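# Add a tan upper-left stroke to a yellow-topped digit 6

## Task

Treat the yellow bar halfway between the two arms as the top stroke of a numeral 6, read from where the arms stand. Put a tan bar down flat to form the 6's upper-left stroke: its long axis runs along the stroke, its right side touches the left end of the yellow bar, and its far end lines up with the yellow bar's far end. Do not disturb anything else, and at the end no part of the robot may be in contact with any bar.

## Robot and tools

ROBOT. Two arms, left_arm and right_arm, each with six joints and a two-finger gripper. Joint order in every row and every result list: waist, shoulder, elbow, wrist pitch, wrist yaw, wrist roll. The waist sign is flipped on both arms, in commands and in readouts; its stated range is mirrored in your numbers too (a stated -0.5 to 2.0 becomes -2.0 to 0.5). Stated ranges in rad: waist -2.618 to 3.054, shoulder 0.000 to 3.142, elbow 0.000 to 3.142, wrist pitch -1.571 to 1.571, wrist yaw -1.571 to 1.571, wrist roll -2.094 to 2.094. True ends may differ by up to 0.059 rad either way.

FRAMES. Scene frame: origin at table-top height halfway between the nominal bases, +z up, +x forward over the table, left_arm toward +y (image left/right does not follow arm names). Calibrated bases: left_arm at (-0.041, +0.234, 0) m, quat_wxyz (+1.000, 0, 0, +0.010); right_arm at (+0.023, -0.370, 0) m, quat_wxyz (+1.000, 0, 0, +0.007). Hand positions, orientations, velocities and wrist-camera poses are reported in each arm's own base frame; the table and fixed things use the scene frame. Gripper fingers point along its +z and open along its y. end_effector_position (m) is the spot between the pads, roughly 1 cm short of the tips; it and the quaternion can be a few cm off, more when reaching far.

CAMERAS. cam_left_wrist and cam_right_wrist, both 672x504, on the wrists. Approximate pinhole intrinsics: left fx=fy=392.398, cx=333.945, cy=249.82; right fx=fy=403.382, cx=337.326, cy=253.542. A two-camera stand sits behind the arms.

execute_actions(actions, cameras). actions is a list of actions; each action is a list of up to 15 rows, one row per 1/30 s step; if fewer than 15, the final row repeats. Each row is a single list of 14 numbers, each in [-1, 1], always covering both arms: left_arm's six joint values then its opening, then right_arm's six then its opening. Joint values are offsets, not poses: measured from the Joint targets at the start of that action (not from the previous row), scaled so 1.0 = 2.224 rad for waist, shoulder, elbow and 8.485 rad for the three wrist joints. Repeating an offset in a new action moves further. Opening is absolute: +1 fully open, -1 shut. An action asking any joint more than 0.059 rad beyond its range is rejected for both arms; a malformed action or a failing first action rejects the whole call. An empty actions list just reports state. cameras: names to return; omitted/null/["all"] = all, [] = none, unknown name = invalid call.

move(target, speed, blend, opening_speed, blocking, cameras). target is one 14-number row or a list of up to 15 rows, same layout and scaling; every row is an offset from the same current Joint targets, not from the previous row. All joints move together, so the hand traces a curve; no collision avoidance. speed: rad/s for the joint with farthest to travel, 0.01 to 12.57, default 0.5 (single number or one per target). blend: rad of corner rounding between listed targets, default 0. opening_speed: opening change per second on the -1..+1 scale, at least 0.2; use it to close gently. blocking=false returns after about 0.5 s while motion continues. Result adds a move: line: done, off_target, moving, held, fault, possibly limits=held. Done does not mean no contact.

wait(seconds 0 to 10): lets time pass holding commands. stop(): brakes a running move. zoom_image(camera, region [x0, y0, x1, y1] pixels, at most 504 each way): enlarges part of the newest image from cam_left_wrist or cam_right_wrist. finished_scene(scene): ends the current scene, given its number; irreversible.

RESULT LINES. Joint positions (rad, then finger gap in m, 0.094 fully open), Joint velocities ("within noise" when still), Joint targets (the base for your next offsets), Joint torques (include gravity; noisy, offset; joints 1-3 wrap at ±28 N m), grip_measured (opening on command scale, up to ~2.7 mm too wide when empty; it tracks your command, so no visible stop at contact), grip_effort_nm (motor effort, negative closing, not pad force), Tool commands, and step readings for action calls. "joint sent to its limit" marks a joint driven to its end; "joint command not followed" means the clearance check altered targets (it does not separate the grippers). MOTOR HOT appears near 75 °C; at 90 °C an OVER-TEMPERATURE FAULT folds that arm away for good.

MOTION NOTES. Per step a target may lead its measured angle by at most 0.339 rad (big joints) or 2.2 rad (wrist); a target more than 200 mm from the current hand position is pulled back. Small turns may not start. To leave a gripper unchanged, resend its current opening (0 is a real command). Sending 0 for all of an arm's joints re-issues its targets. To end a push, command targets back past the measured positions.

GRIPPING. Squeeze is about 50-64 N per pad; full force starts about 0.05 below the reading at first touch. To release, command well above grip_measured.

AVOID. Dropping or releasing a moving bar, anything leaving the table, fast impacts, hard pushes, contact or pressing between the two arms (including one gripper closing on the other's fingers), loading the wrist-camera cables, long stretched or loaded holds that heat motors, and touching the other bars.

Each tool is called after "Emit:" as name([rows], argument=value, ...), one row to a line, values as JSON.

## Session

Emit:
execute_actions(actions=[])

Scene clock: 0.00 s.
left_arm: end_effector_position=(+0.3853, +0.0222, +0.1099) grip_measured=+1.000 grip_effort_nm=n/a end_effector_quat_wxyz=(+0.609, -0.041, +0.792, -0.013) | right_arm: end_effector_position=(+0.3828, -0.0505, +0.1075) grip_measured=+1.000 grip_effort_nm=n/a end_effector_quat_wxyz=(+0.602, +0.138, +0.775, -0.132)
Joint positions: left_arm=[-0.075 1.496 0.29 0.946 0.044 -0.061 0.094] | right_arm=[-0.069 1.567 0.319 0.98 0.447 0.078 0.094]
Joint velocities: within noise
Joint torques (N m): no reading
Heat: left arm: 34 °C; right arm: 33 °C.
Joint targets: left_arm=[-0.075 1.489 0.297 0.949 0.044 -0.061] | right_arm=[-0.069 1.566 0.322 0.967 0.448 0.078]
Tool commands: left_gripper/opening=+1.0 right_gripper/opening=+1.0

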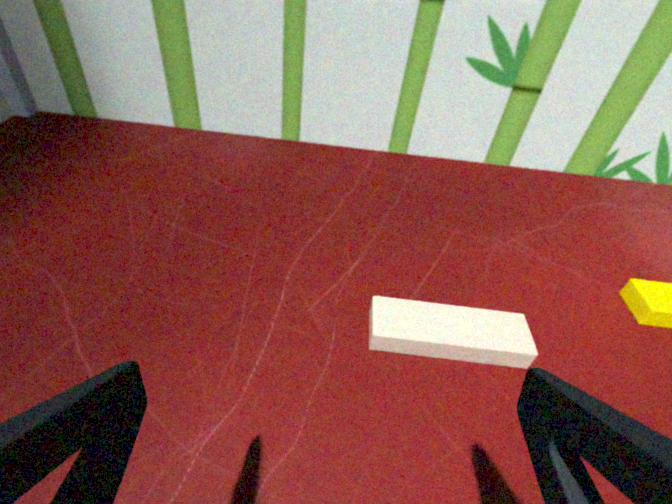

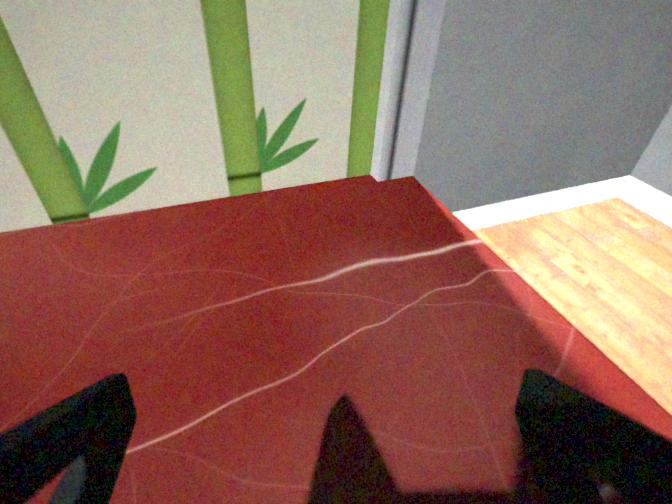

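Emit:
move(target=[0.1237,0.0328,0.5,-0.2211,-0.0055,0.0067,1,0,0,0,0,0,0,1], speed=0.8, cameras=["cam_left_wrist"])

Scene clock: 6.60 s.
left_arm: end_effector_position=(+0.3766, -0.0743, +0.1785) grip_measured=+1.000 grip_effort_nm=-0.002 end_effector_quat_wxyz=(+0.239, +0.089, +0.967, -0.027) | right_arm: end_effector_position=(+0.3828, -0.0505, +0.1075) grip_measured=+1.000 grip_effort_nm=0.002 end_effector_quat_wxyz=(+0.602, +0.138, +0.775, -0.132)
Joint positions: left_arm=[0.195 1.554 1.383 -0.915 0.004 -0.013 0.094] | right_arm=[-0.069 1.567 0.319 0.98 0.447 0.078 0.094]
Joint velocities: within noise
Joint torques (N m): left_arm=[0.35 -6.71 8.02 1.11 -0.05 0.07] | right_arm=[-0.05 -4.74 5.41 1.28 0.1 -0.03]
Heat: left arm: 35 °C; right arm: 34 °C.
Joint targets: left_arm=[0.200 1.562 1.409 -0.927 -0.003 -0.004] | right_arm=[-0.069 1.566 0.322 0.967 0.448 0.078]
move: done
Images, in order (width x height): cam_left_wrist 672x504.

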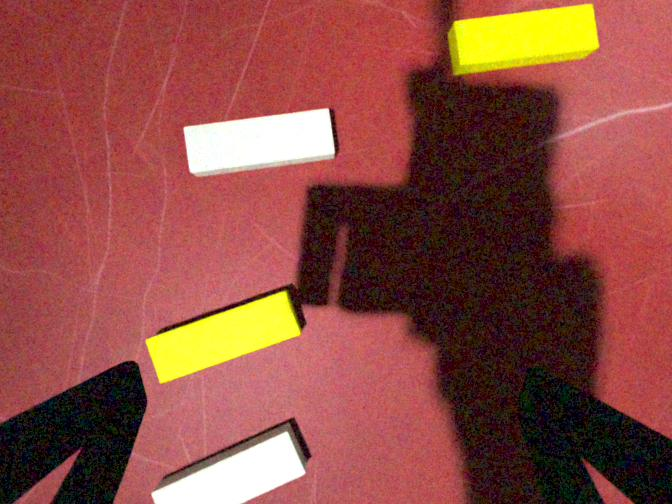

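Emit:
move(target=[-0.0814,0.0316,-0.063,-0.033,0.0004,-0.2147,0.5,0,0,0,0,0,0,1], speed=0.8, cameras=["cam_left_wrist"])

Scene clock: 35.63 s.
left_arm: end_effector_position=(+0.2955, -0.0068, +0.1057) grip_measured=+0.503 grip_effort_nm=-0.154 end_effector_quat_wxyz=(-0.012, +0.781, -0.624, +0.019) | right_arm: end_effector_position=(+0.3828, -0.0505, +0.1075) grip_measured=+1.000 grip_effort_nm=0.002 end_effector_quat_wxyz=(+0.602, +0.138, +0.775, -0.132)
Joint positions: left_arm=[0.023 1.623 1.279 -1.182 0.005 -1.816 0.071] | right_arm=[-0.069 1.567 0.319 0.98 0.447 0.078 0.094]
Joint velocities: within noise
Joint torques (N m): left_arm=[-0.49 -6.58 4.72 0.1 -0.05 -0.11] | right_arm=[-0.09 -4.74 5.44 1.3 0.1 -0.02]
Heat: left arm: 37 °C; right arm: 35 °C.
Joint targets: left_arm=[0.018 1.633 1.269 -1.207 0.000 -1.826] | right_arm=[-0.069 1.566 0.322 0.967 0.448 0.078]
move: done
Images, in order (width x height): cam_left_wrist 672x504.

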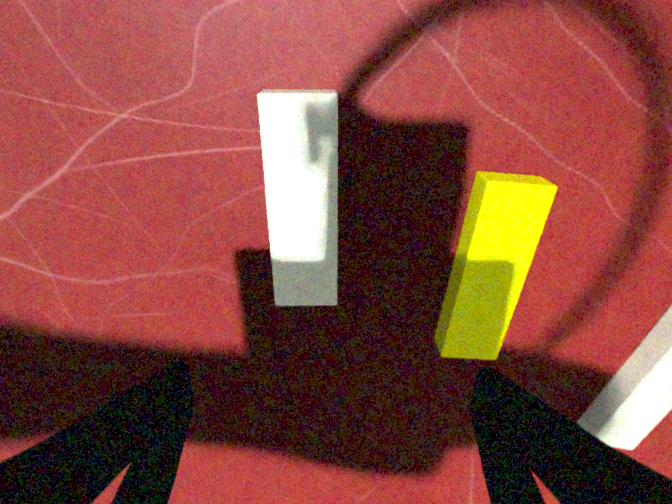

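Emit:
move(target=[0.0245,0.0201,-0.0847,0.0274,0,-0.0054,0.5,0,0,0,0,0,0,1], speed=0.3, cameras=["cam_left_wrist"])

Scene clock: 49.83 s.
left_arm: end_effector_position=(+0.2838, -0.0193, +0.0465) grip_measured=+0.503 grip_effort_nm=-0.154 end_effector_quat_wxyz=(+0.001, +0.782, -0.624, +0.003) | right_arm: end_effector_position=(+0.3828, -0.0505, +0.1075) grip_measured=+1.000 grip_effort_nm=-0.002 end_effector_quat_wxyz=(+0.602, +0.138, +0.775, -0.132)
Joint positions: left_arm=[0.068 1.67 1.089 -0.986 0.006 -1.862 0.071] | right_arm=[-0.069 1.567 0.319 0.98 0.447 0.078 0.094]
Joint velocities: within noise
Joint torques (N m): left_arm=[0.46 -6.93 4.68 0.42 -0.05 -0.1] | right_arm=[-0.08 -4.77 5.33 1.3 0.08 0]
Heat: left arm: 36 °C; right arm: 35 °C.
Joint targets: left_arm=[0.073 1.677 1.081 -0.975 0.000 -1.871] | right_arm=[-0.069 1.566 0.322 0.967 0.448 0.078]
move: done
Images, in order (width x height): cam_left_wrist 672x504.

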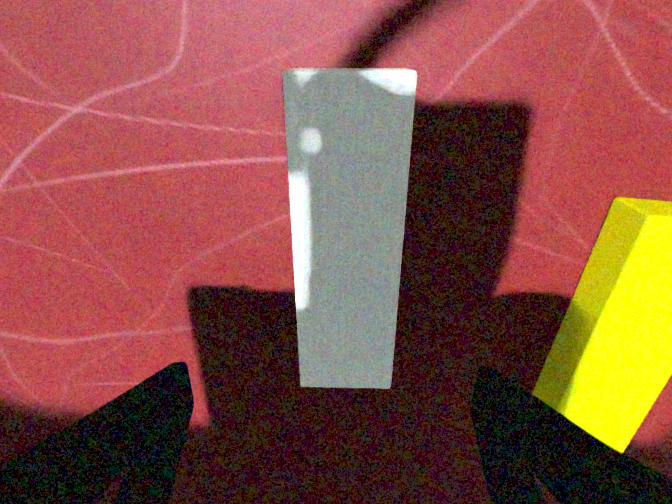

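Emit:
move(target=[-0.0022,0.0263,-0.0275,0.0141,0,0,0.5,0,0,0,0,0,0,1], speed=0.1, cameras=["cam_left_wrist"])

Scene clock: 59.63 s.
left_arm: end_effector_position=(+0.2881, -0.0196, +0.0178) grip_measured=+0.503 grip_effort_nm=-0.159 end_effector_quat_wxyz=(+0.000, +0.782, -0.624, +0.005) | right_arm: end_effector_position=(+0.3828, -0.0505, +0.1075) grip_measured=+1.000 grip_effort_nm=0.007 end_effector_quat_wxyz=(+0.602, +0.138, +0.775, -0.132)
Joint positions: left_arm=[0.068 1.725 1.029 -0.867 0.006 -1.862 0.071] | right_arm=[-0.069 1.567 0.319 0.98 0.447 0.078 0.094]
Joint velocities: within noise
Joint torques (N m): left_arm=[0.06 -6.91 4.34 0.4 -0.03 -0.09] | right_arm=[-0.14 -4.83 5.38 1.3 0.09 -0.05]
Heat: left arm: 35 °C; right arm: 34 °C.
Joint targets: left_arm=[0.068 1.736 1.020 -0.855 0.000 -1.871] | right_arm=[-0.069 1.566 0.322 0.967 0.448 0.078]
move: done
Images, in order (width x height): cam_left_wrist 672x504.

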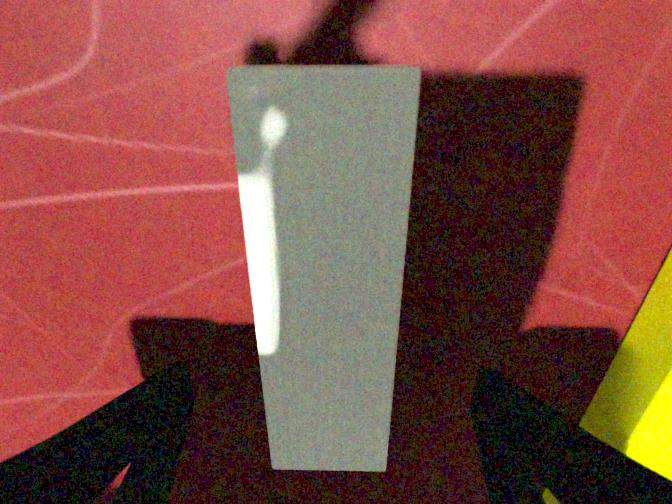

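Emit:
move(target=[0,0,0,0,0,0,-0.55,0,0,0,0,0,0,1], opening_speed=0.4, cameras=["cam_left_wrist"])

Scene clock: 64.87 s.
left_arm: end_effector_position=(+0.2884, -0.0196, +0.0178) grip_measured=-0.390 grip_effort_nm=-1.028 end_effector_quat_wxyz=(+0.000, +0.782, -0.623, +0.005) | right_arm: end_effector_position=(+0.3828, -0.0505, +0.1075) grip_measured=+1.000 grip_effort_nm=-0.002 end_effector_quat_wxyz=(+0.602, +0.138, +0.775, -0.132)
Joint positions: left_arm=[0.068 1.725 1.029 -0.866 0.006 -1.863 0.029] | right_arm=[-0.069 1.567 0.319 0.98 0.447 0.078 0.094]
Joint velocities: within noise
Joint torques (N m): left_arm=[0.01 -6.94 4.34 0.42 -0.04 -0.09] | right_arm=[-0.02 -4.83 5.37 1.32 0.07 -0.04]
Heat: left arm: 35 °C; right arm: 34 °C.
Joint targets: left_arm=[0.068 1.736 1.020 -0.855 0.000 -1.872] | right_arm=[-0.069 1.566 0.322 0.967 0.448 0.078]
move: done
Images, in order (width x height): cam_left_wrist 672x504.

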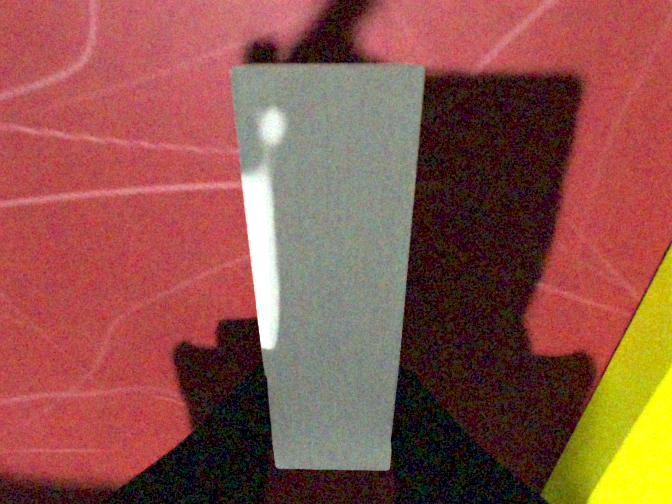

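Emit:
move([
  [0,-0.0466,0.1118,-0.0415,0,0,-0.55,0,0,0,0,0,0,1],
  [0.1102,0.3207,0.6044,-0.0744,0,0.1837,-0.55,0,0,0,0,0,0,1],
], speed=[0.3,0.6], cameras=["cam_left_wrist"])

Emit:
zoom_image(camera="cam_left_wrist", region=[300, 0, 672, 280])

Scene clock: 78.80 s.
left_arm: end_effector_position=(+0.4476, -0.1443, +0.0747) grip_measured=-0.390 grip_effort_nm=-1.033 end_effector_quat_wxyz=(-0.001, -0.005, +1.000, -0.003) | right_arm: end_effector_position=(+0.3828, -0.0505, +0.1075) grip_measured=+1.000 grip_effort_nm=0.002 end_effector_quat_wxyz=(+0.602, +0.138, +0.775, -0.132)
Joint positions: left_arm=[0.312 2.436 2.336 -1.472 0.006 -0.322 0.029] | right_arm=[-0.069 1.567 0.319 0.98 0.447 0.078 0.094]
Joint velocities: within noise
Joint torques (N m): left_arm=[-0.01 -13.39 7.49 0.11 -0.05 0.05] | right_arm=[-0.08 -4.7 5.3 1.31 0.07 -0.03]
Heat: left arm: 35 °C; right arm: 35 °C.
Joint targets: left_arm=[0.313 2.449 2.364 -1.486 0.000 -0.313] | right_arm=[-0.069 1.566 0.322 0.967 0.448 0.078]
move: done
Images, in order (width x height): cam_left_wrist 672x504.

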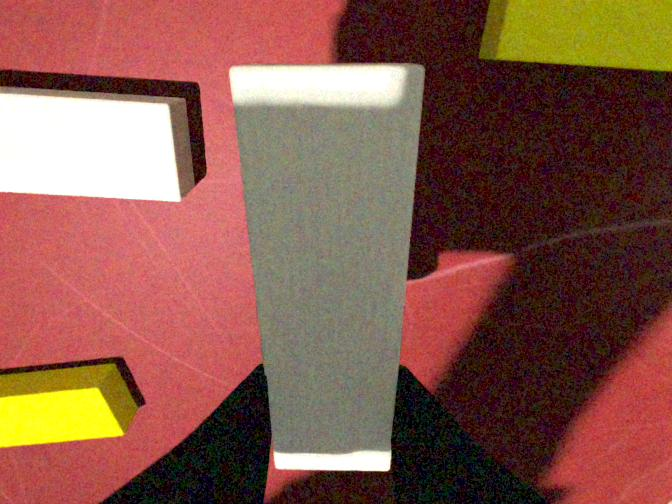

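Scaled by 1.355.

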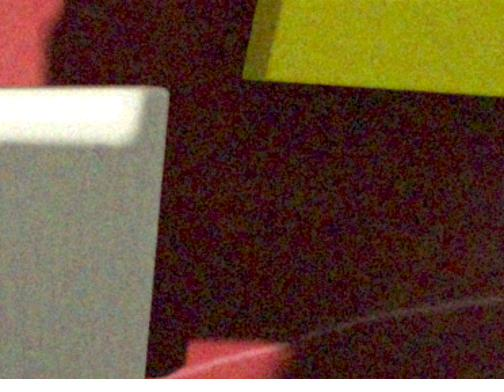

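Emit:
move(target=[0.0074,0.0487,0.0449,0.001,0,0.0068,-0.55,0,0,0,0,0,0,1], speed=0.15, cameras=["cam_left_wrist"])

Emit:
zoom_image(camera="cam_left_wrist", region=[200, 0, 600, 300])

Scene clock: 97.50 s.
left_arm: end_effector_position=(+0.4594, -0.1547, +0.0502) grip_measured=-0.390 grip_effort_nm=-1.028 end_effector_quat_wxyz=(-0.007, +0.031, +1.000, -0.001) | right_arm: end_effector_position=(+0.3828, -0.0505, +0.1075) grip_measured=+1.000 grip_effort_nm=0.002 end_effector_quat_wxyz=(+0.602, +0.138, +0.775, -0.132)
Joint positions: left_arm=[0.325 2.542 2.434 -1.475 0.006 -0.264 0.029] | right_arm=[-0.069 1.567 0.319 0.98 0.447 0.078 0.094]
Joint velocities: within noise
Joint torques (N m): left_arm=[0.43 -13.86 7.66 0.2 -0.05 0.08] | right_arm=[0.01 -4.85 5.39 1.31 0.09 -0.03]
Heat: left arm: 38 °C; right arm: 35 °C.
Joint targets: left_arm=[0.330 2.557 2.464 -1.478 0.000 -0.255] | right_arm=[-0.069 1.566 0.322 0.967 0.448 0.078]
move: done
Images, in order (width x height): cam_left_wrist 672x504.

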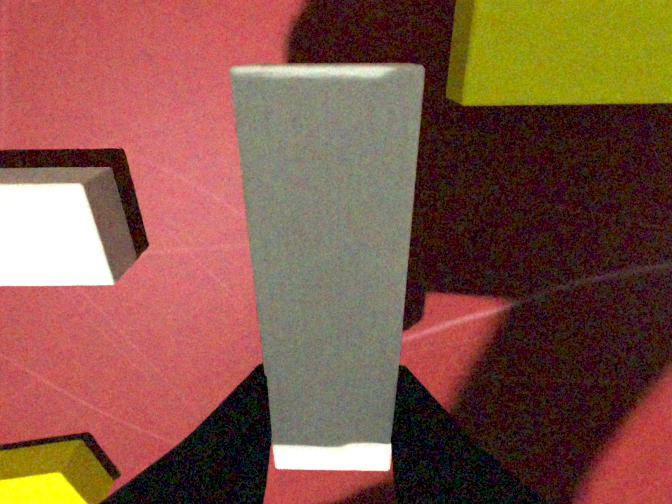

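Scaled by 1.260.

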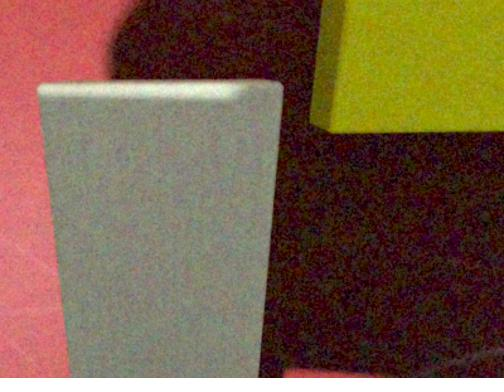

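Emit:
move(target=[0,-0.0117,-0.0752,0.0166,0,0,-0.55,0,0,0,0,0,0,1], speed=0.08, cameras=["cam_left_wrist"])

Emit:
zoom_image(camera="cam_left_wrist", region=[200, 0, 600, 300])

Scene clock: 113.60 s.
left_arm: end_effector_position=(+0.4572, -0.1540, +0.0209) grip_measured=-0.390 grip_effort_nm=-1.028 end_effector_quat_wxyz=(-0.015, +0.031, +0.999, +0.002) | right_arm: end_effector_position=(+0.3828, -0.0505, +0.1075) grip_measured=+1.000 grip_effort_nm=-0.002 end_effector_quat_wxyz=(+0.602, +0.138, +0.775, -0.132)
Joint positions: left_arm=[0.325 2.542 2.317 -1.376 0.006 -0.263 0.029] | right_arm=[-0.069 1.567 0.319 0.98 0.447 0.078 0.094]
Joint velocities: within noise
Joint torques (N m): left_arm=[0.42 -16.08 3.9 0.63 -0.03 0.06] | right_arm=[-0.05 -4.71 5.44 1.29 0.07 -0.06]
Heat: left arm: 40 °C; right arm: 36 °C.
Joint targets: left_arm=[0.330 2.531 2.297 -1.337 0.000 -0.255] | right_arm=[-0.069 1.566 0.322 0.967 0.448 0.078]
move: off_target (left_arm); left_arm: the wrist pitch is farthest, 0.038 rad from its target
Images, in order (width x height): cam_left_wrist 672x504.

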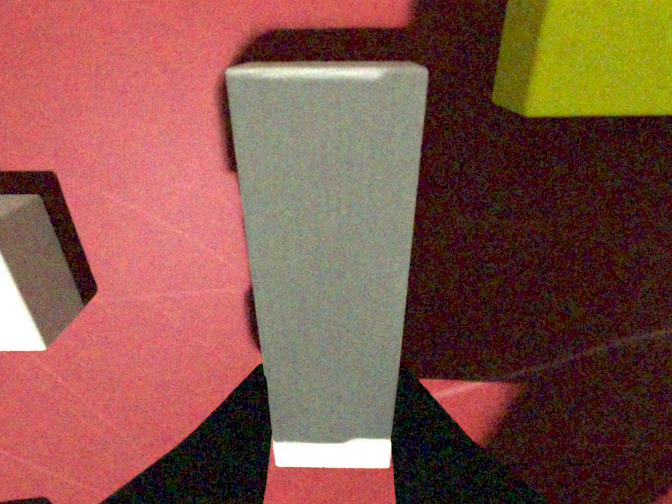

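Scaled by 1.260.

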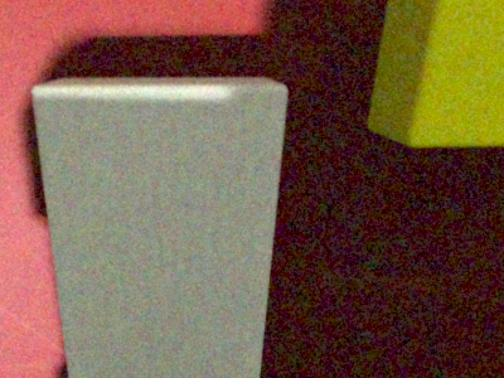

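Emit:
move(target=[0,0,0,0.0045,0,0,-0.55,0,0,0,0,0,0,1], speed=0.08, cameras=[])

Scene clock: 118.27 s.
left_arm: end_effector_position=(+0.4576, -0.1541, +0.0209) grip_measured=-0.390 grip_effort_nm=-1.028 end_effector_quat_wxyz=(-0.014, +0.031, +0.999, +0.001) | right_arm: end_effector_position=(+0.3828, -0.0505, +0.1075) grip_measured=+1.000 grip_effort_nm=0.002 end_effector_quat_wxyz=(+0.602, +0.138, +0.775, -0.132)
Joint positions: left_arm=[0.325 2.542 2.317 -1.374 0.006 -0.263 0.029] | right_arm=[-0.069 1.567 0.319 0.98 0.447 0.078 0.094]
Joint velocities: within noise
Joint torques (N m): left_arm=[0.4 -16.06 3.85 1.06 -0.03 0.08] | right_arm=[-0.03 -4.7 5.38 1.3 0.05 -0.02]
Heat: left arm: 41 °C; right arm: 36 °C.
Joint targets: left_arm=[0.330 2.531 2.297 -1.299 0.000 -0.255] | right_arm=[-0.069 1.566 0.322 0.967 0.448 0.078]
move: off_target (left_arm); left_arm: the wrist pitch is farthest, 0.075 rad from its target
No camera images: "cameras" was empty.

Emit:
move(target=[0,0.011,0.0135,-0.0025,0,0,-0.55,0,0,0,0,0,0,1], speed=0.08, cameras=["cam_left_wrist"])

Scene clock: 125.40 s.
left_arm: end_effector_position=(+0.4576, -0.1541, +0.0209) grip_measured=-0.390 grip_effort_nm=-1.033 end_effector_quat_wxyz=(-0.014, +0.031, +0.999, +0.001) | right_arm: end_effector_position=(+0.3828, -0.0505, +0.1075) grip_measured=+1.000 grip_effort_nm=0.002 end_effector_quat_wxyz=(+0.602, +0.138, +0.775, -0.132)
Joint positions: left_arm=[0.325 2.542 2.317 -1.374 0.006 -0.263 0.029] | right_arm=[-0.069 1.567 0.319 0.98 0.447 0.078 0.094]
Joint velocities: within noise
Joint torques (N m): left_arm=[0.46 -13.98 6.06 0.82 -0.04 0.04] | right_arm=[0.02 -4.85 5.33 1.29 0.08 -0.04]
Heat: left arm: 42 °C; right arm: 36 °C.
Joint targets: left_arm=[0.330 2.556 2.327 -1.320 0.000 -0.255] | right_arm=[-0.069 1.566 0.322 0.967 0.448 0.078]
move: off_target (left_arm); left_arm: the wrist pitch is farthest, 0.053 rad from its target
Images, in order (width x height): cam_left_wrist 672x504.

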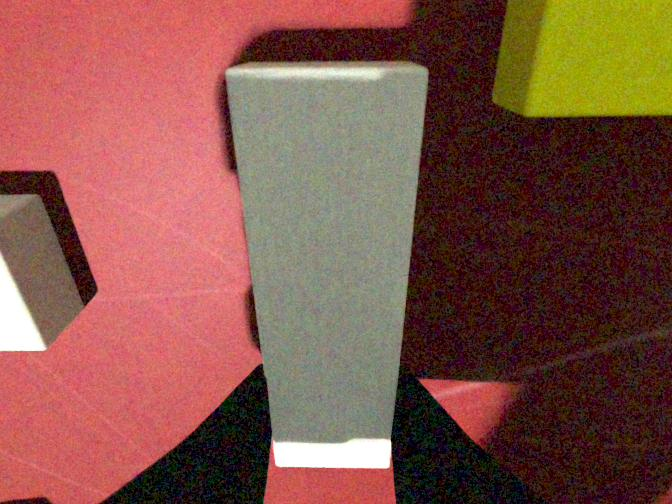

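Emit:
move(target=[0,0,0,0,0,0,0.1,0,0,0,0,0,0,1], opening_speed=0.4, cameras=["cam_left_wrist"])

Scene clock: 129.93 s.
left_arm: end_effector_position=(+0.4650, -0.1566, +0.0202) grip_measured=+0.097 grip_effort_nm=0.154 end_effector_quat_wxyz=(+0.000, +0.031, +1.000, -0.003) | right_arm: end_effector_position=(+0.3828, -0.0505, +0.1075) grip_measured=+1.000 grip_effort_nm=0.002 end_effector_quat_wxyz=(+0.602, +0.138, +0.775, -0.132)
Joint positions: left_arm=[0.325 2.543 2.317 -1.342 0.006 -0.263 0.052] | right_arm=[-0.069 1.567 0.319 0.98 0.447 0.078 0.094]
Joint velocities: within noise
Joint torques (N m): left_arm=[0.39 -14.19 6.12 0.52 -0.04 0.08] | right_arm=[-0.02 -4.77 5.5 1.27 0.08 -0.04]
Heat: left arm: 42 °C; right arm: 36 °C.
Joint targets: left_arm=[0.330 2.556 2.327 -1.320 0.000 -0.255] | right_arm=[-0.069 1.566 0.322 0.967 0.448 0.078]
move: done
Images, in order (width x height): cam_left_wrist 672x504.

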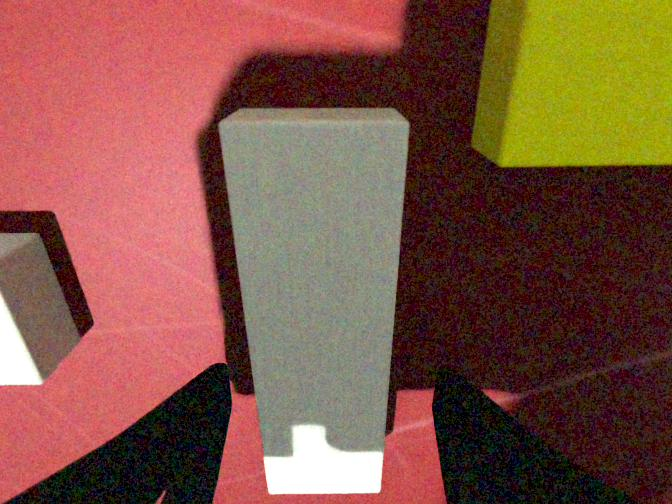

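Emit:
move([
  [0,-0.0018,0.018,-0.0052,0,0,0.1,0,0,0,0,0,0,1],
  [0.0121,-0.1619,-0.2752,0.0567,-0.0088,-0.0037,0.1,0,0,0,0,0,0,1],
], speed=0.15, cameras=["cam_left_wrist"])

Scene clock: 171.17 s.
left_arm: end_effector_position=(+0.4519, -0.1515, +0.0157) grip_measured=+0.097 grip_effort_nm=0.154 end_effector_quat_wxyz=(+0.107, +0.033, +0.994, -0.001) | right_arm: end_effector_position=(+0.3828, -0.0505, +0.1075) grip_measured=+1.000 grip_effort_nm=-0.002 end_effector_quat_wxyz=(+0.602, +0.138, +0.775, -0.132)
Joint positions: left_arm=[0.35 2.233 1.727 -0.86 -0.065 -0.277 0.052] | right_arm=[-0.069 1.567 0.319 0.98 0.447 0.078 0.094]
Joint velocities: within noise
Joint torques (N m): left_arm=[0.51 -16.73 4.75 0.93 -0.13 -0.1] | right_arm=[-0.02 -4.82 5.39 1.3 0.07 -0.03]
Heat: left arm: 40 °C; right arm: 37 °C.
Joint targets: left_arm=[0.357 2.196 1.715 -0.839 -0.075 -0.286] | right_arm=[-0.069 1.566 0.322 0.967 0.448 0.078]
move: off_target (left_arm); left_arm: the shoulder is farthest, 0.037 rad from its target
Images, in order (width x height): cam_left_wrist 672x504.

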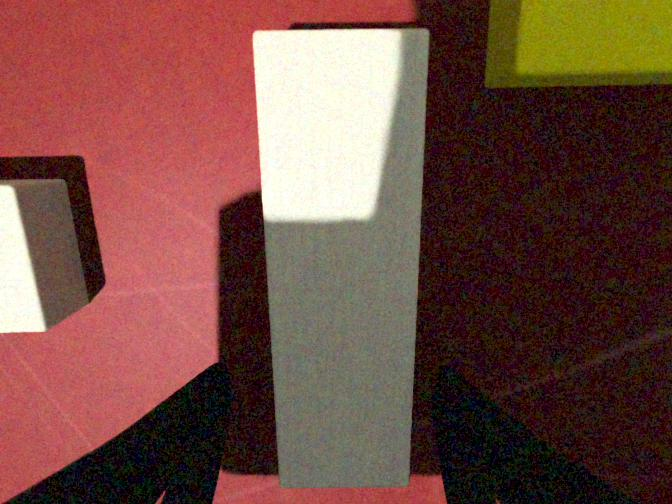

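Emit:
move(target=[0.0025,0.0038,0.0116,-0.0021,0,0,0.1,0,0,0,0,0,0,1], speed=0.08, cameras=["cam_left_wrist"])

Scene clock: 187.83 s.
left_arm: end_effector_position=(+0.4512, -0.1535, +0.0157) grip_measured=+0.097 grip_effort_nm=0.154 end_effector_quat_wxyz=(+0.107, +0.035, +0.994, +0.000) | right_arm: end_effector_position=(+0.3828, -0.0505, +0.1075) grip_measured=+1.000 grip_effort_nm=-0.002 end_effector_quat_wxyz=(+0.602, +0.138, +0.775, -0.132)
Joint positions: left_arm=[0.355 2.233 1.727 -0.86 -0.067 -0.278 0.052] | right_arm=[-0.069 1.567 0.319 0.98 0.447 0.078 0.094]
Joint velocities: within noise
Joint torques (N m): left_arm=[0.58 -15.94 6.54 0.72 -0.11 -0.09] | right_arm=[-0.02 -4.83 5.44 1.28 0.1 -0.03]
Heat: left arm: 45 °C; right arm: 38 °C.
Joint targets: left_arm=[0.362 2.204 1.741 -0.857 -0.075 -0.287] | right_arm=[-0.069 1.566 0.322 0.967 0.448 0.078]
move: done
Images, in order (width x height): cam_left_wrist 672x504.

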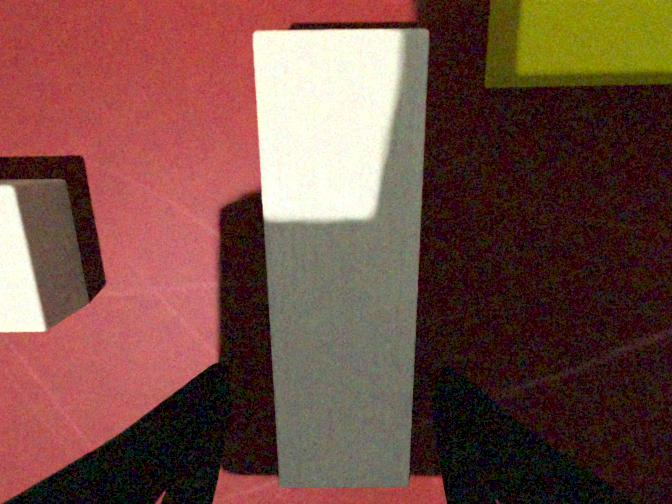

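Emit:
move(target=[0,-0.005,0.01,-0.0039,0,0,0.1,0,0,0,0,0,0,1], speed=0.08, cameras=["cam_left_wrist"])

Scene clock: 193.23 s.
left_arm: end_effector_position=(+0.4498, -0.1529, +0.0173) grip_measured=+0.097 grip_effort_nm=0.154 end_effector_quat_wxyz=(+0.104, +0.035, +0.994, +0.001) | right_arm: end_effector_position=(+0.3828, -0.0505, +0.1075) grip_measured=+1.000 grip_effort_nm=0.007 end_effector_quat_wxyz=(+0.602, +0.138, +0.775, -0.132)
Joint positions: left_arm=[0.355 2.233 1.735 -0.877 -0.067 -0.278 0.052] | right_arm=[-0.069 1.567 0.319 0.98 0.447 0.078 0.094]
Joint velocities: within noise
Joint torques (N m): left_arm=[0.57 -16.99 7.68 0.53 -0.1 -0.1] | right_arm=[-0.01 -4.75 5.38 1.27 0.07 -0.06]
Heat: left arm: 45 °C; right arm: 38 °C.
Joint targets: left_arm=[0.362 2.193 1.763 -0.890 -0.075 -0.286] | right_arm=[-0.069 1.566 0.322 0.967 0.448 0.078]
move: off_target (left_arm); left_arm: the shoulder is farthest, 0.040 rad from its target
Images, in order (width x height): cam_left_wrist 672x504.

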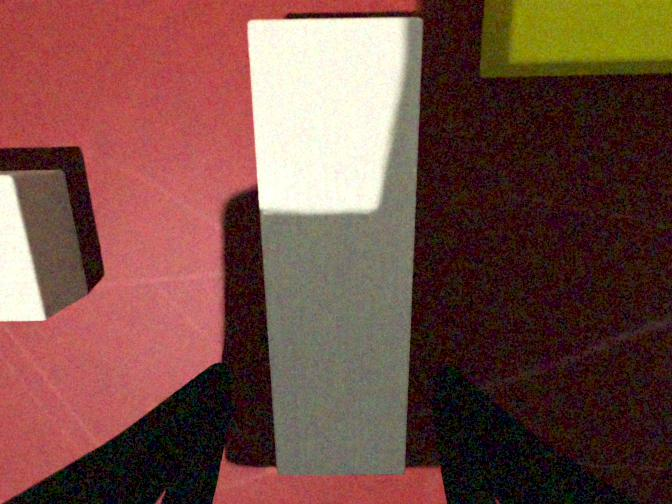

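Emit:
move(target=[0,0,0.0045,0.0045,0,0,0.1,0,0,0,0,0,0,1], speed=0.08, cameras=["cam_left_wrist"])

Scene clock: 198.33 s.
left_arm: end_effector_position=(+0.4526, -0.1543, +0.0202) grip_measured=+0.097 grip_effort_nm=0.154 end_effector_quat_wxyz=(+0.108, +0.035, +0.993, +0.000) | right_arm: end_effector_position=(+0.3828, -0.0505, +0.1075) grip_measured=+1.000 grip_effort_nm=0.002 end_effector_quat_wxyz=(+0.602, +0.138, +0.775, -0.132)
Joint positions: left_arm=[0.356 2.233 1.745 -0.876 -0.067 -0.278 0.052] | right_arm=[-0.069 1.567 0.319 0.98 0.447 0.078 0.094]
Joint velocities: within noise
Joint torques (N m): left_arm=[0.55 -16.99 7.72 0.98 -0.09 -0.09] | right_arm=[-0.16 -4.89 5.37 1.27 0.09 -0.04]
Heat: left arm: 46 °C; right arm: 38 °C.
Joint targets: left_arm=[0.362 2.193 1.773 -0.852 -0.075 -0.287] | right_arm=[-0.069 1.566 0.322 0.967 0.448 0.078]
move: off_target (left_arm); left_arm: the shoulder is farthest, 0.040 rad from its target
Images, in order (width x height): cam_left_wrist 672x504.

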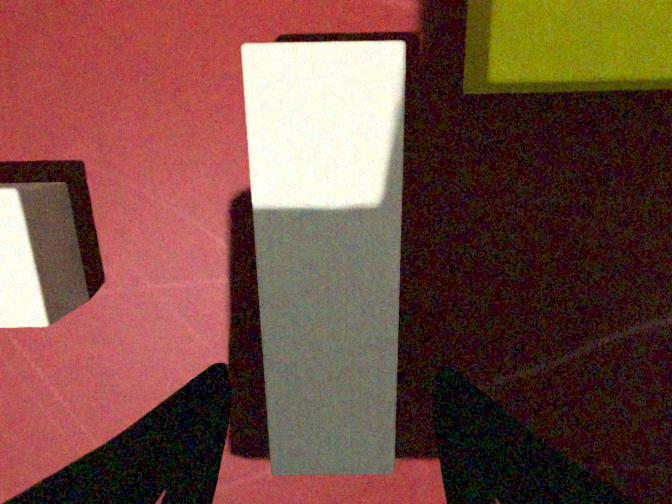

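Emit:
move(target=[0,0,0,0,0,0,-0.55,0,0,0,0,0,0,1], opening_speed=0.4, cameras=["cam_left_wrist"])

Scene clock: 203.40 s.
left_arm: end_effector_position=(+0.4528, -0.1544, +0.0202) grip_measured=-0.387 grip_effort_nm=-1.033 end_effector_quat_wxyz=(+0.109, +0.035, +0.993, +0.000) | right_arm: end_effector_position=(+0.3828, -0.0505, +0.1075) grip_measured=+1.000 grip_effort_nm=-0.002 end_effector_quat_wxyz=(+0.602, +0.138, +0.775, -0.132)
Joint positions: left_arm=[0.356 2.233 1.745 -0.875 -0.067 -0.279 0.029] | right_arm=[-0.069 1.567 0.319 0.98 0.447 0.078 0.094]
Joint velocities: within noise
Joint torques (N m): left_arm=[0.57 -16.96 7.72 0.97 -0.1 -0.1] | right_arm=[0.03 -4.77 5.41 1.33 0.07 -0.05]
Heat: left arm: 47 °C; right arm: 38 °C.
Joint targets: left_arm=[0.362 2.193 1.773 -0.852 -0.075 -0.286] | right_arm=[-0.069 1.566 0.322 0.967 0.448 0.078]
move: off_target (left_arm); left_arm: the shoulder is farthest, 0.040 rad from its target
Images, in order (width x height): cam_left_wrist 672x504.

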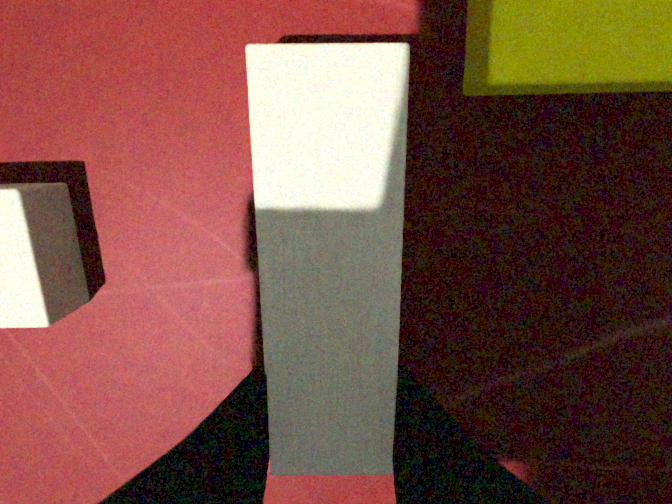

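Emit:
zoom_image(camera="cam_left_wrist", region=[372, 0, 672, 150])

Scaled by 1.680.

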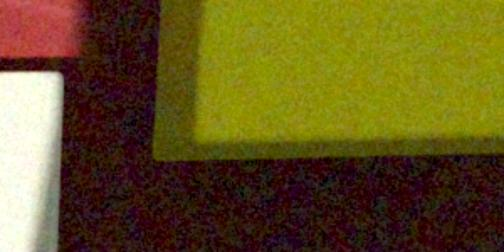

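Emit:
move([
  [0,0.0076,0.0234,-0.0062,0,0,-0.55,0,0,0,0,0,0,1],
  [0.0057,0.0719,0.0913,-0.0152,-0.0003,-0.0029,-0.55,0,0,0,0,0,0,1],
], speed=0.08, cameras=["cam_left_wrist"])

Emit:
zoom_image(camera="cam_left_wrist", region=[372, 0, 672, 200])

Scene clock: 250.30 s.
left_arm: end_effector_position=(+0.4750, -0.1692, +0.0259) grip_measured=-0.387 grip_effort_nm=-1.033 end_effector_quat_wxyz=(+0.109, +0.029, +0.994, -0.003) | right_arm: end_effector_position=(+0.3828, -0.0505, +0.1075) grip_measured=+1.000 grip_effort_nm=-0.002 end_effector_quat_wxyz=(+0.602, +0.138, +0.775, -0.132)
Joint positions: left_arm=[0.368 2.337 1.945 -0.97 -0.067 -0.302 0.029] | right_arm=[-0.069 1.567 0.319 0.98 0.447 0.078 0.094]
Joint velocities: within noise
Joint torques (N m): left_arm=[0.53 -12.97 8.08 0.56 -0.11 -0.08] | right_arm=[-0.02 -4.88 5.39 1.28 0.09 -0.05]
Heat: left arm: 49 °C; right arm: 39 °C.
Joint targets: left_arm=[0.375 2.353 1.976 -0.981 -0.077 -0.311] | right_arm=[-0.069 1.566 0.322 0.967 0.448 0.078]
move: done
Images, in order (width x height): cam_left_wrist 672x504.

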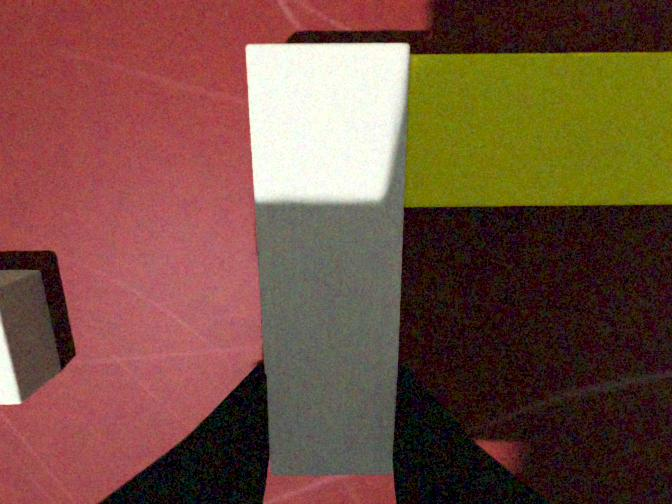

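Scaled by 1.680.

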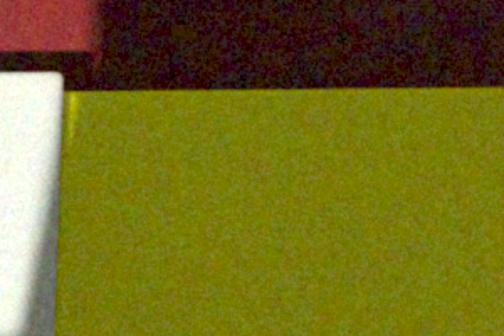

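Emit:
move(target=[0,0.0005,-0.0312,0.0064,0,0,-0.55,0,0,0,0,0,0,1], speed=0.05, cameras=["cam_left_wrist"])

Emit:
zoom_image(camera="cam_left_wrist", region=[372, 0, 672, 250])

Scene clock: 263.97 s.
left_arm: end_effector_position=(+0.4718, -0.1681, +0.0201) grip_measured=-0.387 grip_effort_nm=-1.028 end_effector_quat_wxyz=(+0.105, +0.029, +0.994, +0.000) | right_arm: end_effector_position=(+0.3828, -0.0505, +0.1075) grip_measured=+1.000 grip_effort_nm=-0.002 end_effector_quat_wxyz=(+0.602, +0.138, +0.775, -0.132)
Joint positions: left_arm=[0.369 2.337 1.924 -0.96 -0.069 -0.303 0.029] | right_arm=[-0.069 1.567 0.319 0.98 0.447 0.078 0.094]
Joint velocities: within noise
Joint torques (N m): left_arm=[0.57 -12.83 4.36 1.07 -0.09 -0.11] | right_arm=[-0.02 -4.77 5.39 1.33 0.09 -0.03]
Heat: left arm: 44 °C; right arm: 39 °C.
Joint targets: left_arm=[0.375 2.354 1.907 -0.926 -0.077 -0.311] | right_arm=[-0.069 1.566 0.322 0.967 0.448 0.078]
move: done
Images, in order (width x height): cam_left_wrist 672x504.

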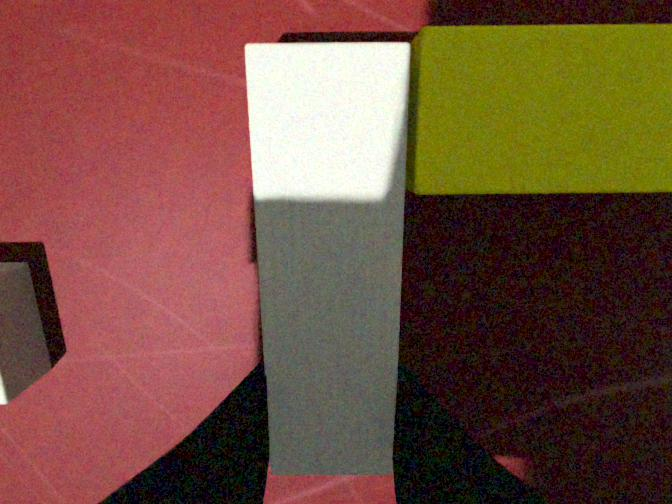

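Scaled by 1.680.

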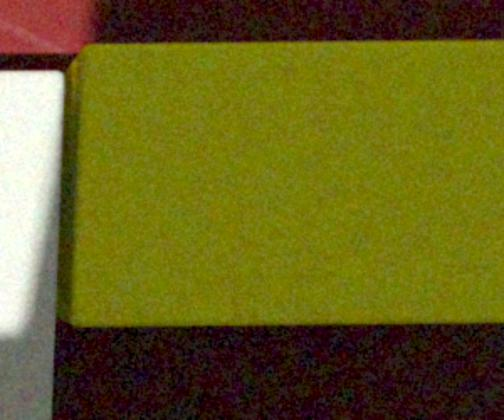

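Emit:
move(target=[0.0014,0.0058,0.0328,-0.007,0,0,-0.55,0,0,0,0,0,0,1], speed=0.04, cameras=["cam_left_wrist"])

Emit:
zoom_image(camera="cam_left_wrist", region=[372, 0, 672, 250])

Scene clock: 275.23 s.
left_arm: end_effector_position=(+0.4743, -0.1701, +0.0215) grip_measured=-0.387 grip_effort_nm=-1.033 end_effector_quat_wxyz=(+0.105, +0.030, +0.994, -0.001) | right_arm: end_effector_position=(+0.3828, -0.0505, +0.1075) grip_measured=+1.000 grip_effort_nm=0.002 end_effector_quat_wxyz=(+0.602, +0.138, +0.775, -0.132)
Joint positions: left_arm=[0.371 2.349 1.95 -0.973 -0.069 -0.303 0.029] | right_arm=[-0.069 1.567 0.319 0.98 0.447 0.078 0.094]
Joint velocities: within noise
Joint torques (N m): left_arm=[0.58 -12.82 7.92 0.5 -0.11 -0.08] | right_arm=[-0.05 -4.86 5.3 1.3 0.09 -0.05]
Heat: left arm: 42 °C; right arm: 39 °C.
Joint targets: left_arm=[0.378 2.367 1.979 -0.986 -0.077 -0.311] | right_arm=[-0.069 1.566 0.322 0.967 0.448 0.078]
move: done
Images, in order (width x height): cam_left_wrist 672x504.

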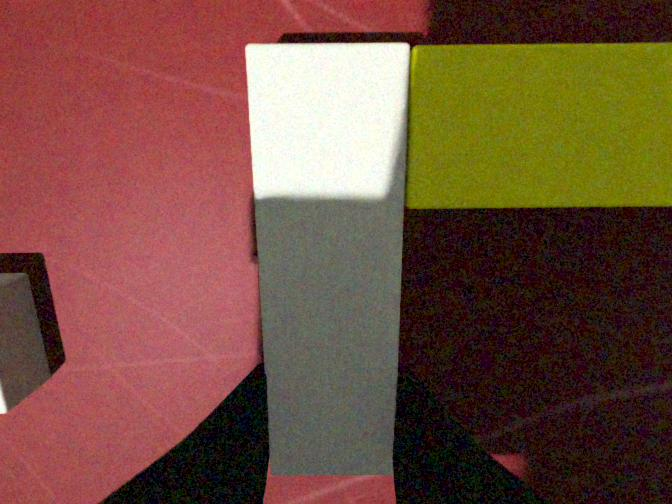

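Scaled by 1.680.

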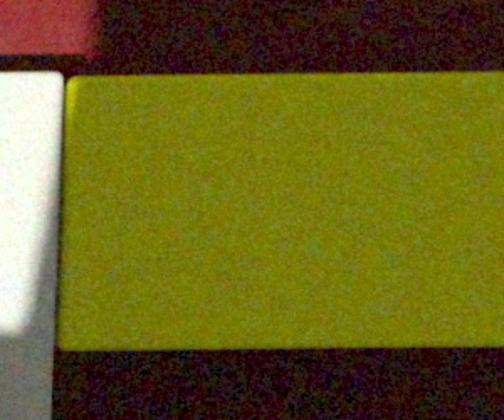

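Emit:
move(target=[0.0012,0.003,0,0.0008,0,0,-0.55,0,0,0,0,0,0,1], speed=0.04, cameras=["cam_left_wrist"])

Emit:
zoom_image(camera="cam_left_wrist", region=[372, 0, 672, 250])

Scene clock: 280.83 s.
left_arm: end_effector_position=(+0.4737, -0.1713, +0.0209) grip_measured=-0.387 grip_effort_nm=-1.028 end_effector_quat_wxyz=(+0.104, +0.032, +0.994, +0.000) | right_arm: end_effector_position=(+0.3828, -0.0505, +0.1075) grip_measured=+1.000 grip_effort_nm=-0.007 end_effector_quat_wxyz=(+0.602, +0.138, +0.775, -0.132)
Joint positions: left_arm=[0.374 2.351 1.951 -0.974 -0.069 -0.303 0.029] | right_arm=[-0.069 1.567 0.319 0.98 0.447 0.078 0.094]
Joint velocities: within noise
Joint torques (N m): left_arm=[0.59 -12.4 7.91 0.62 -0.11 -0.09] | right_arm=[-0.03 -4.79 5.44 1.29 0.07 -0.03]
Heat: left arm: 42 °C; right arm: 39 °C.
Joint targets: left_arm=[0.380 2.374 1.979 -0.979 -0.077 -0.311] | right_arm=[-0.069 1.566 0.322 0.967 0.448 0.078]
move: done
Images, in order (width x height): cam_left_wrist 672x504.

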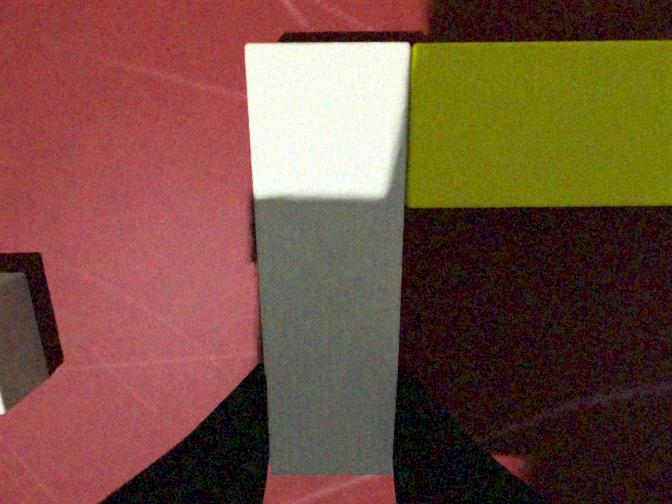

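Scaled by 1.680.

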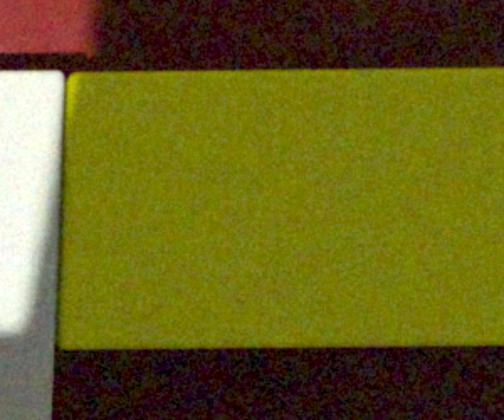

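Emit:
move(target=[-0.0012,0,0,0,0,0,0.1,0,0,0,0,0,0,1], opening_speed=0.4, speed=0.04, cameras=["cam_left_wrist"])

Emit:
zoom_image(camera="cam_left_wrist", region=[172, 0, 672, 500])

Scene clock: 289.30 s.
left_arm: end_effector_position=(+0.4736, -0.1712, +0.0187) grip_measured=+0.097 grip_effort_nm=0.154 end_effector_quat_wxyz=(+0.102, +0.032, +0.994, +0.000) | right_arm: end_effector_position=(+0.3828, -0.0505, +0.1075) grip_measured=+1.000 grip_effort_nm=-0.002 end_effector_quat_wxyz=(+0.602, +0.138, +0.775, -0.132)
Joint positions: left_arm=[0.374 2.356 1.952 -0.974 -0.069 -0.303 0.052] | right_arm=[-0.069 1.567 0.319 0.98 0.447 0.078 0.094]
Joint velocities: within noise
Joint torques (N m): left_arm=[0.36 -12.88 7.77 0.61 -0.11 -0.09] | right_arm=[0.01 -4.85 5.42 1.27 0.07 -0.03]
Heat: left arm: 43 °C; right arm: 40 °C.
Joint targets: left_arm=[0.378 2.374 1.979 -0.979 -0.077 -0.311] | right_arm=[-0.069 1.566 0.322 0.967 0.448 0.078]
move: done
Images, in order (width x height): cam_left_wrist 672x504.

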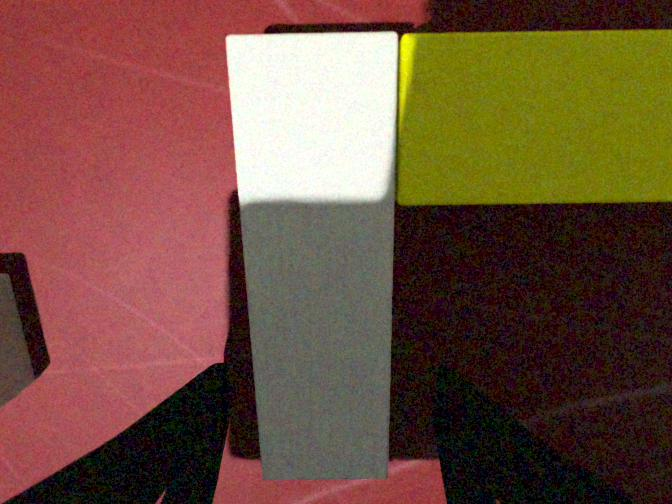

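Scaled by 1.008.

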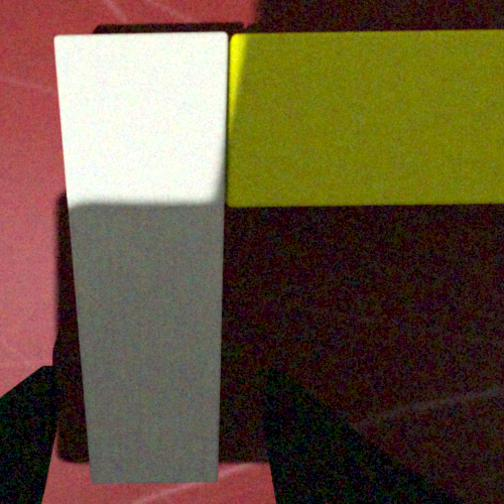

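Emit:
move(target=[0,-0.0243,0.061,-0.0189,0,0,0.1,0,0,0,0,0,0,1], speed=0.12, cameras=["cam_left_wrist"])

Scene clock: 297.67 s.
left_arm: end_effector_position=(+0.4729, -0.1710, +0.0521) grip_measured=+0.097 grip_effort_nm=0.159 end_effector_quat_wxyz=(+0.095, +0.032, +0.995, +0.003) | right_arm: end_effector_position=(+0.3828, -0.0505, +0.1075) grip_measured=+1.000 grip_effort_nm=-0.002 end_effector_quat_wxyz=(+0.602, +0.138, +0.775, -0.132)
Joint positions: left_arm=[0.374 2.356 2.088 -1.126 -0.069 -0.303 0.052] | right_arm=[-0.069 1.567 0.319 0.98 0.447 0.078 0.094]
Joint velocities: within noise
Joint torques (N m): left_arm=[0.35 -17.73 7.75 0.49 -0.1 -0.1] | right_arm=[-0.1 -4.81 5.44 1.27 0.08 -0.04]
Heat: left arm: 44 °C; right arm: 40 °C.
Joint targets: left_arm=[0.378 2.320 2.115 -1.140 -0.077 -0.311] | right_arm=[-0.069 1.566 0.322 0.967 0.448 0.078]
move: off_target (left_arm); left_arm: the shoulder is farthest, 0.036 rad from its target
Images, in order (width x height): cam_left_wrist 672x504.

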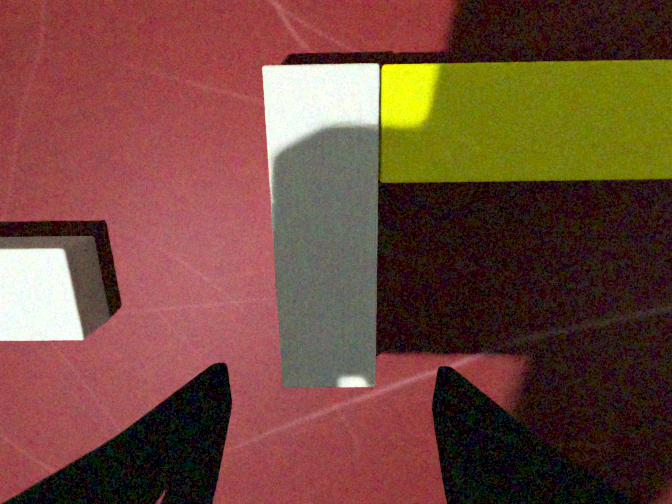

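Excellent placement; hand clear.

Emit:
finished_scene(scene=2)

The scene is finished: the task was done.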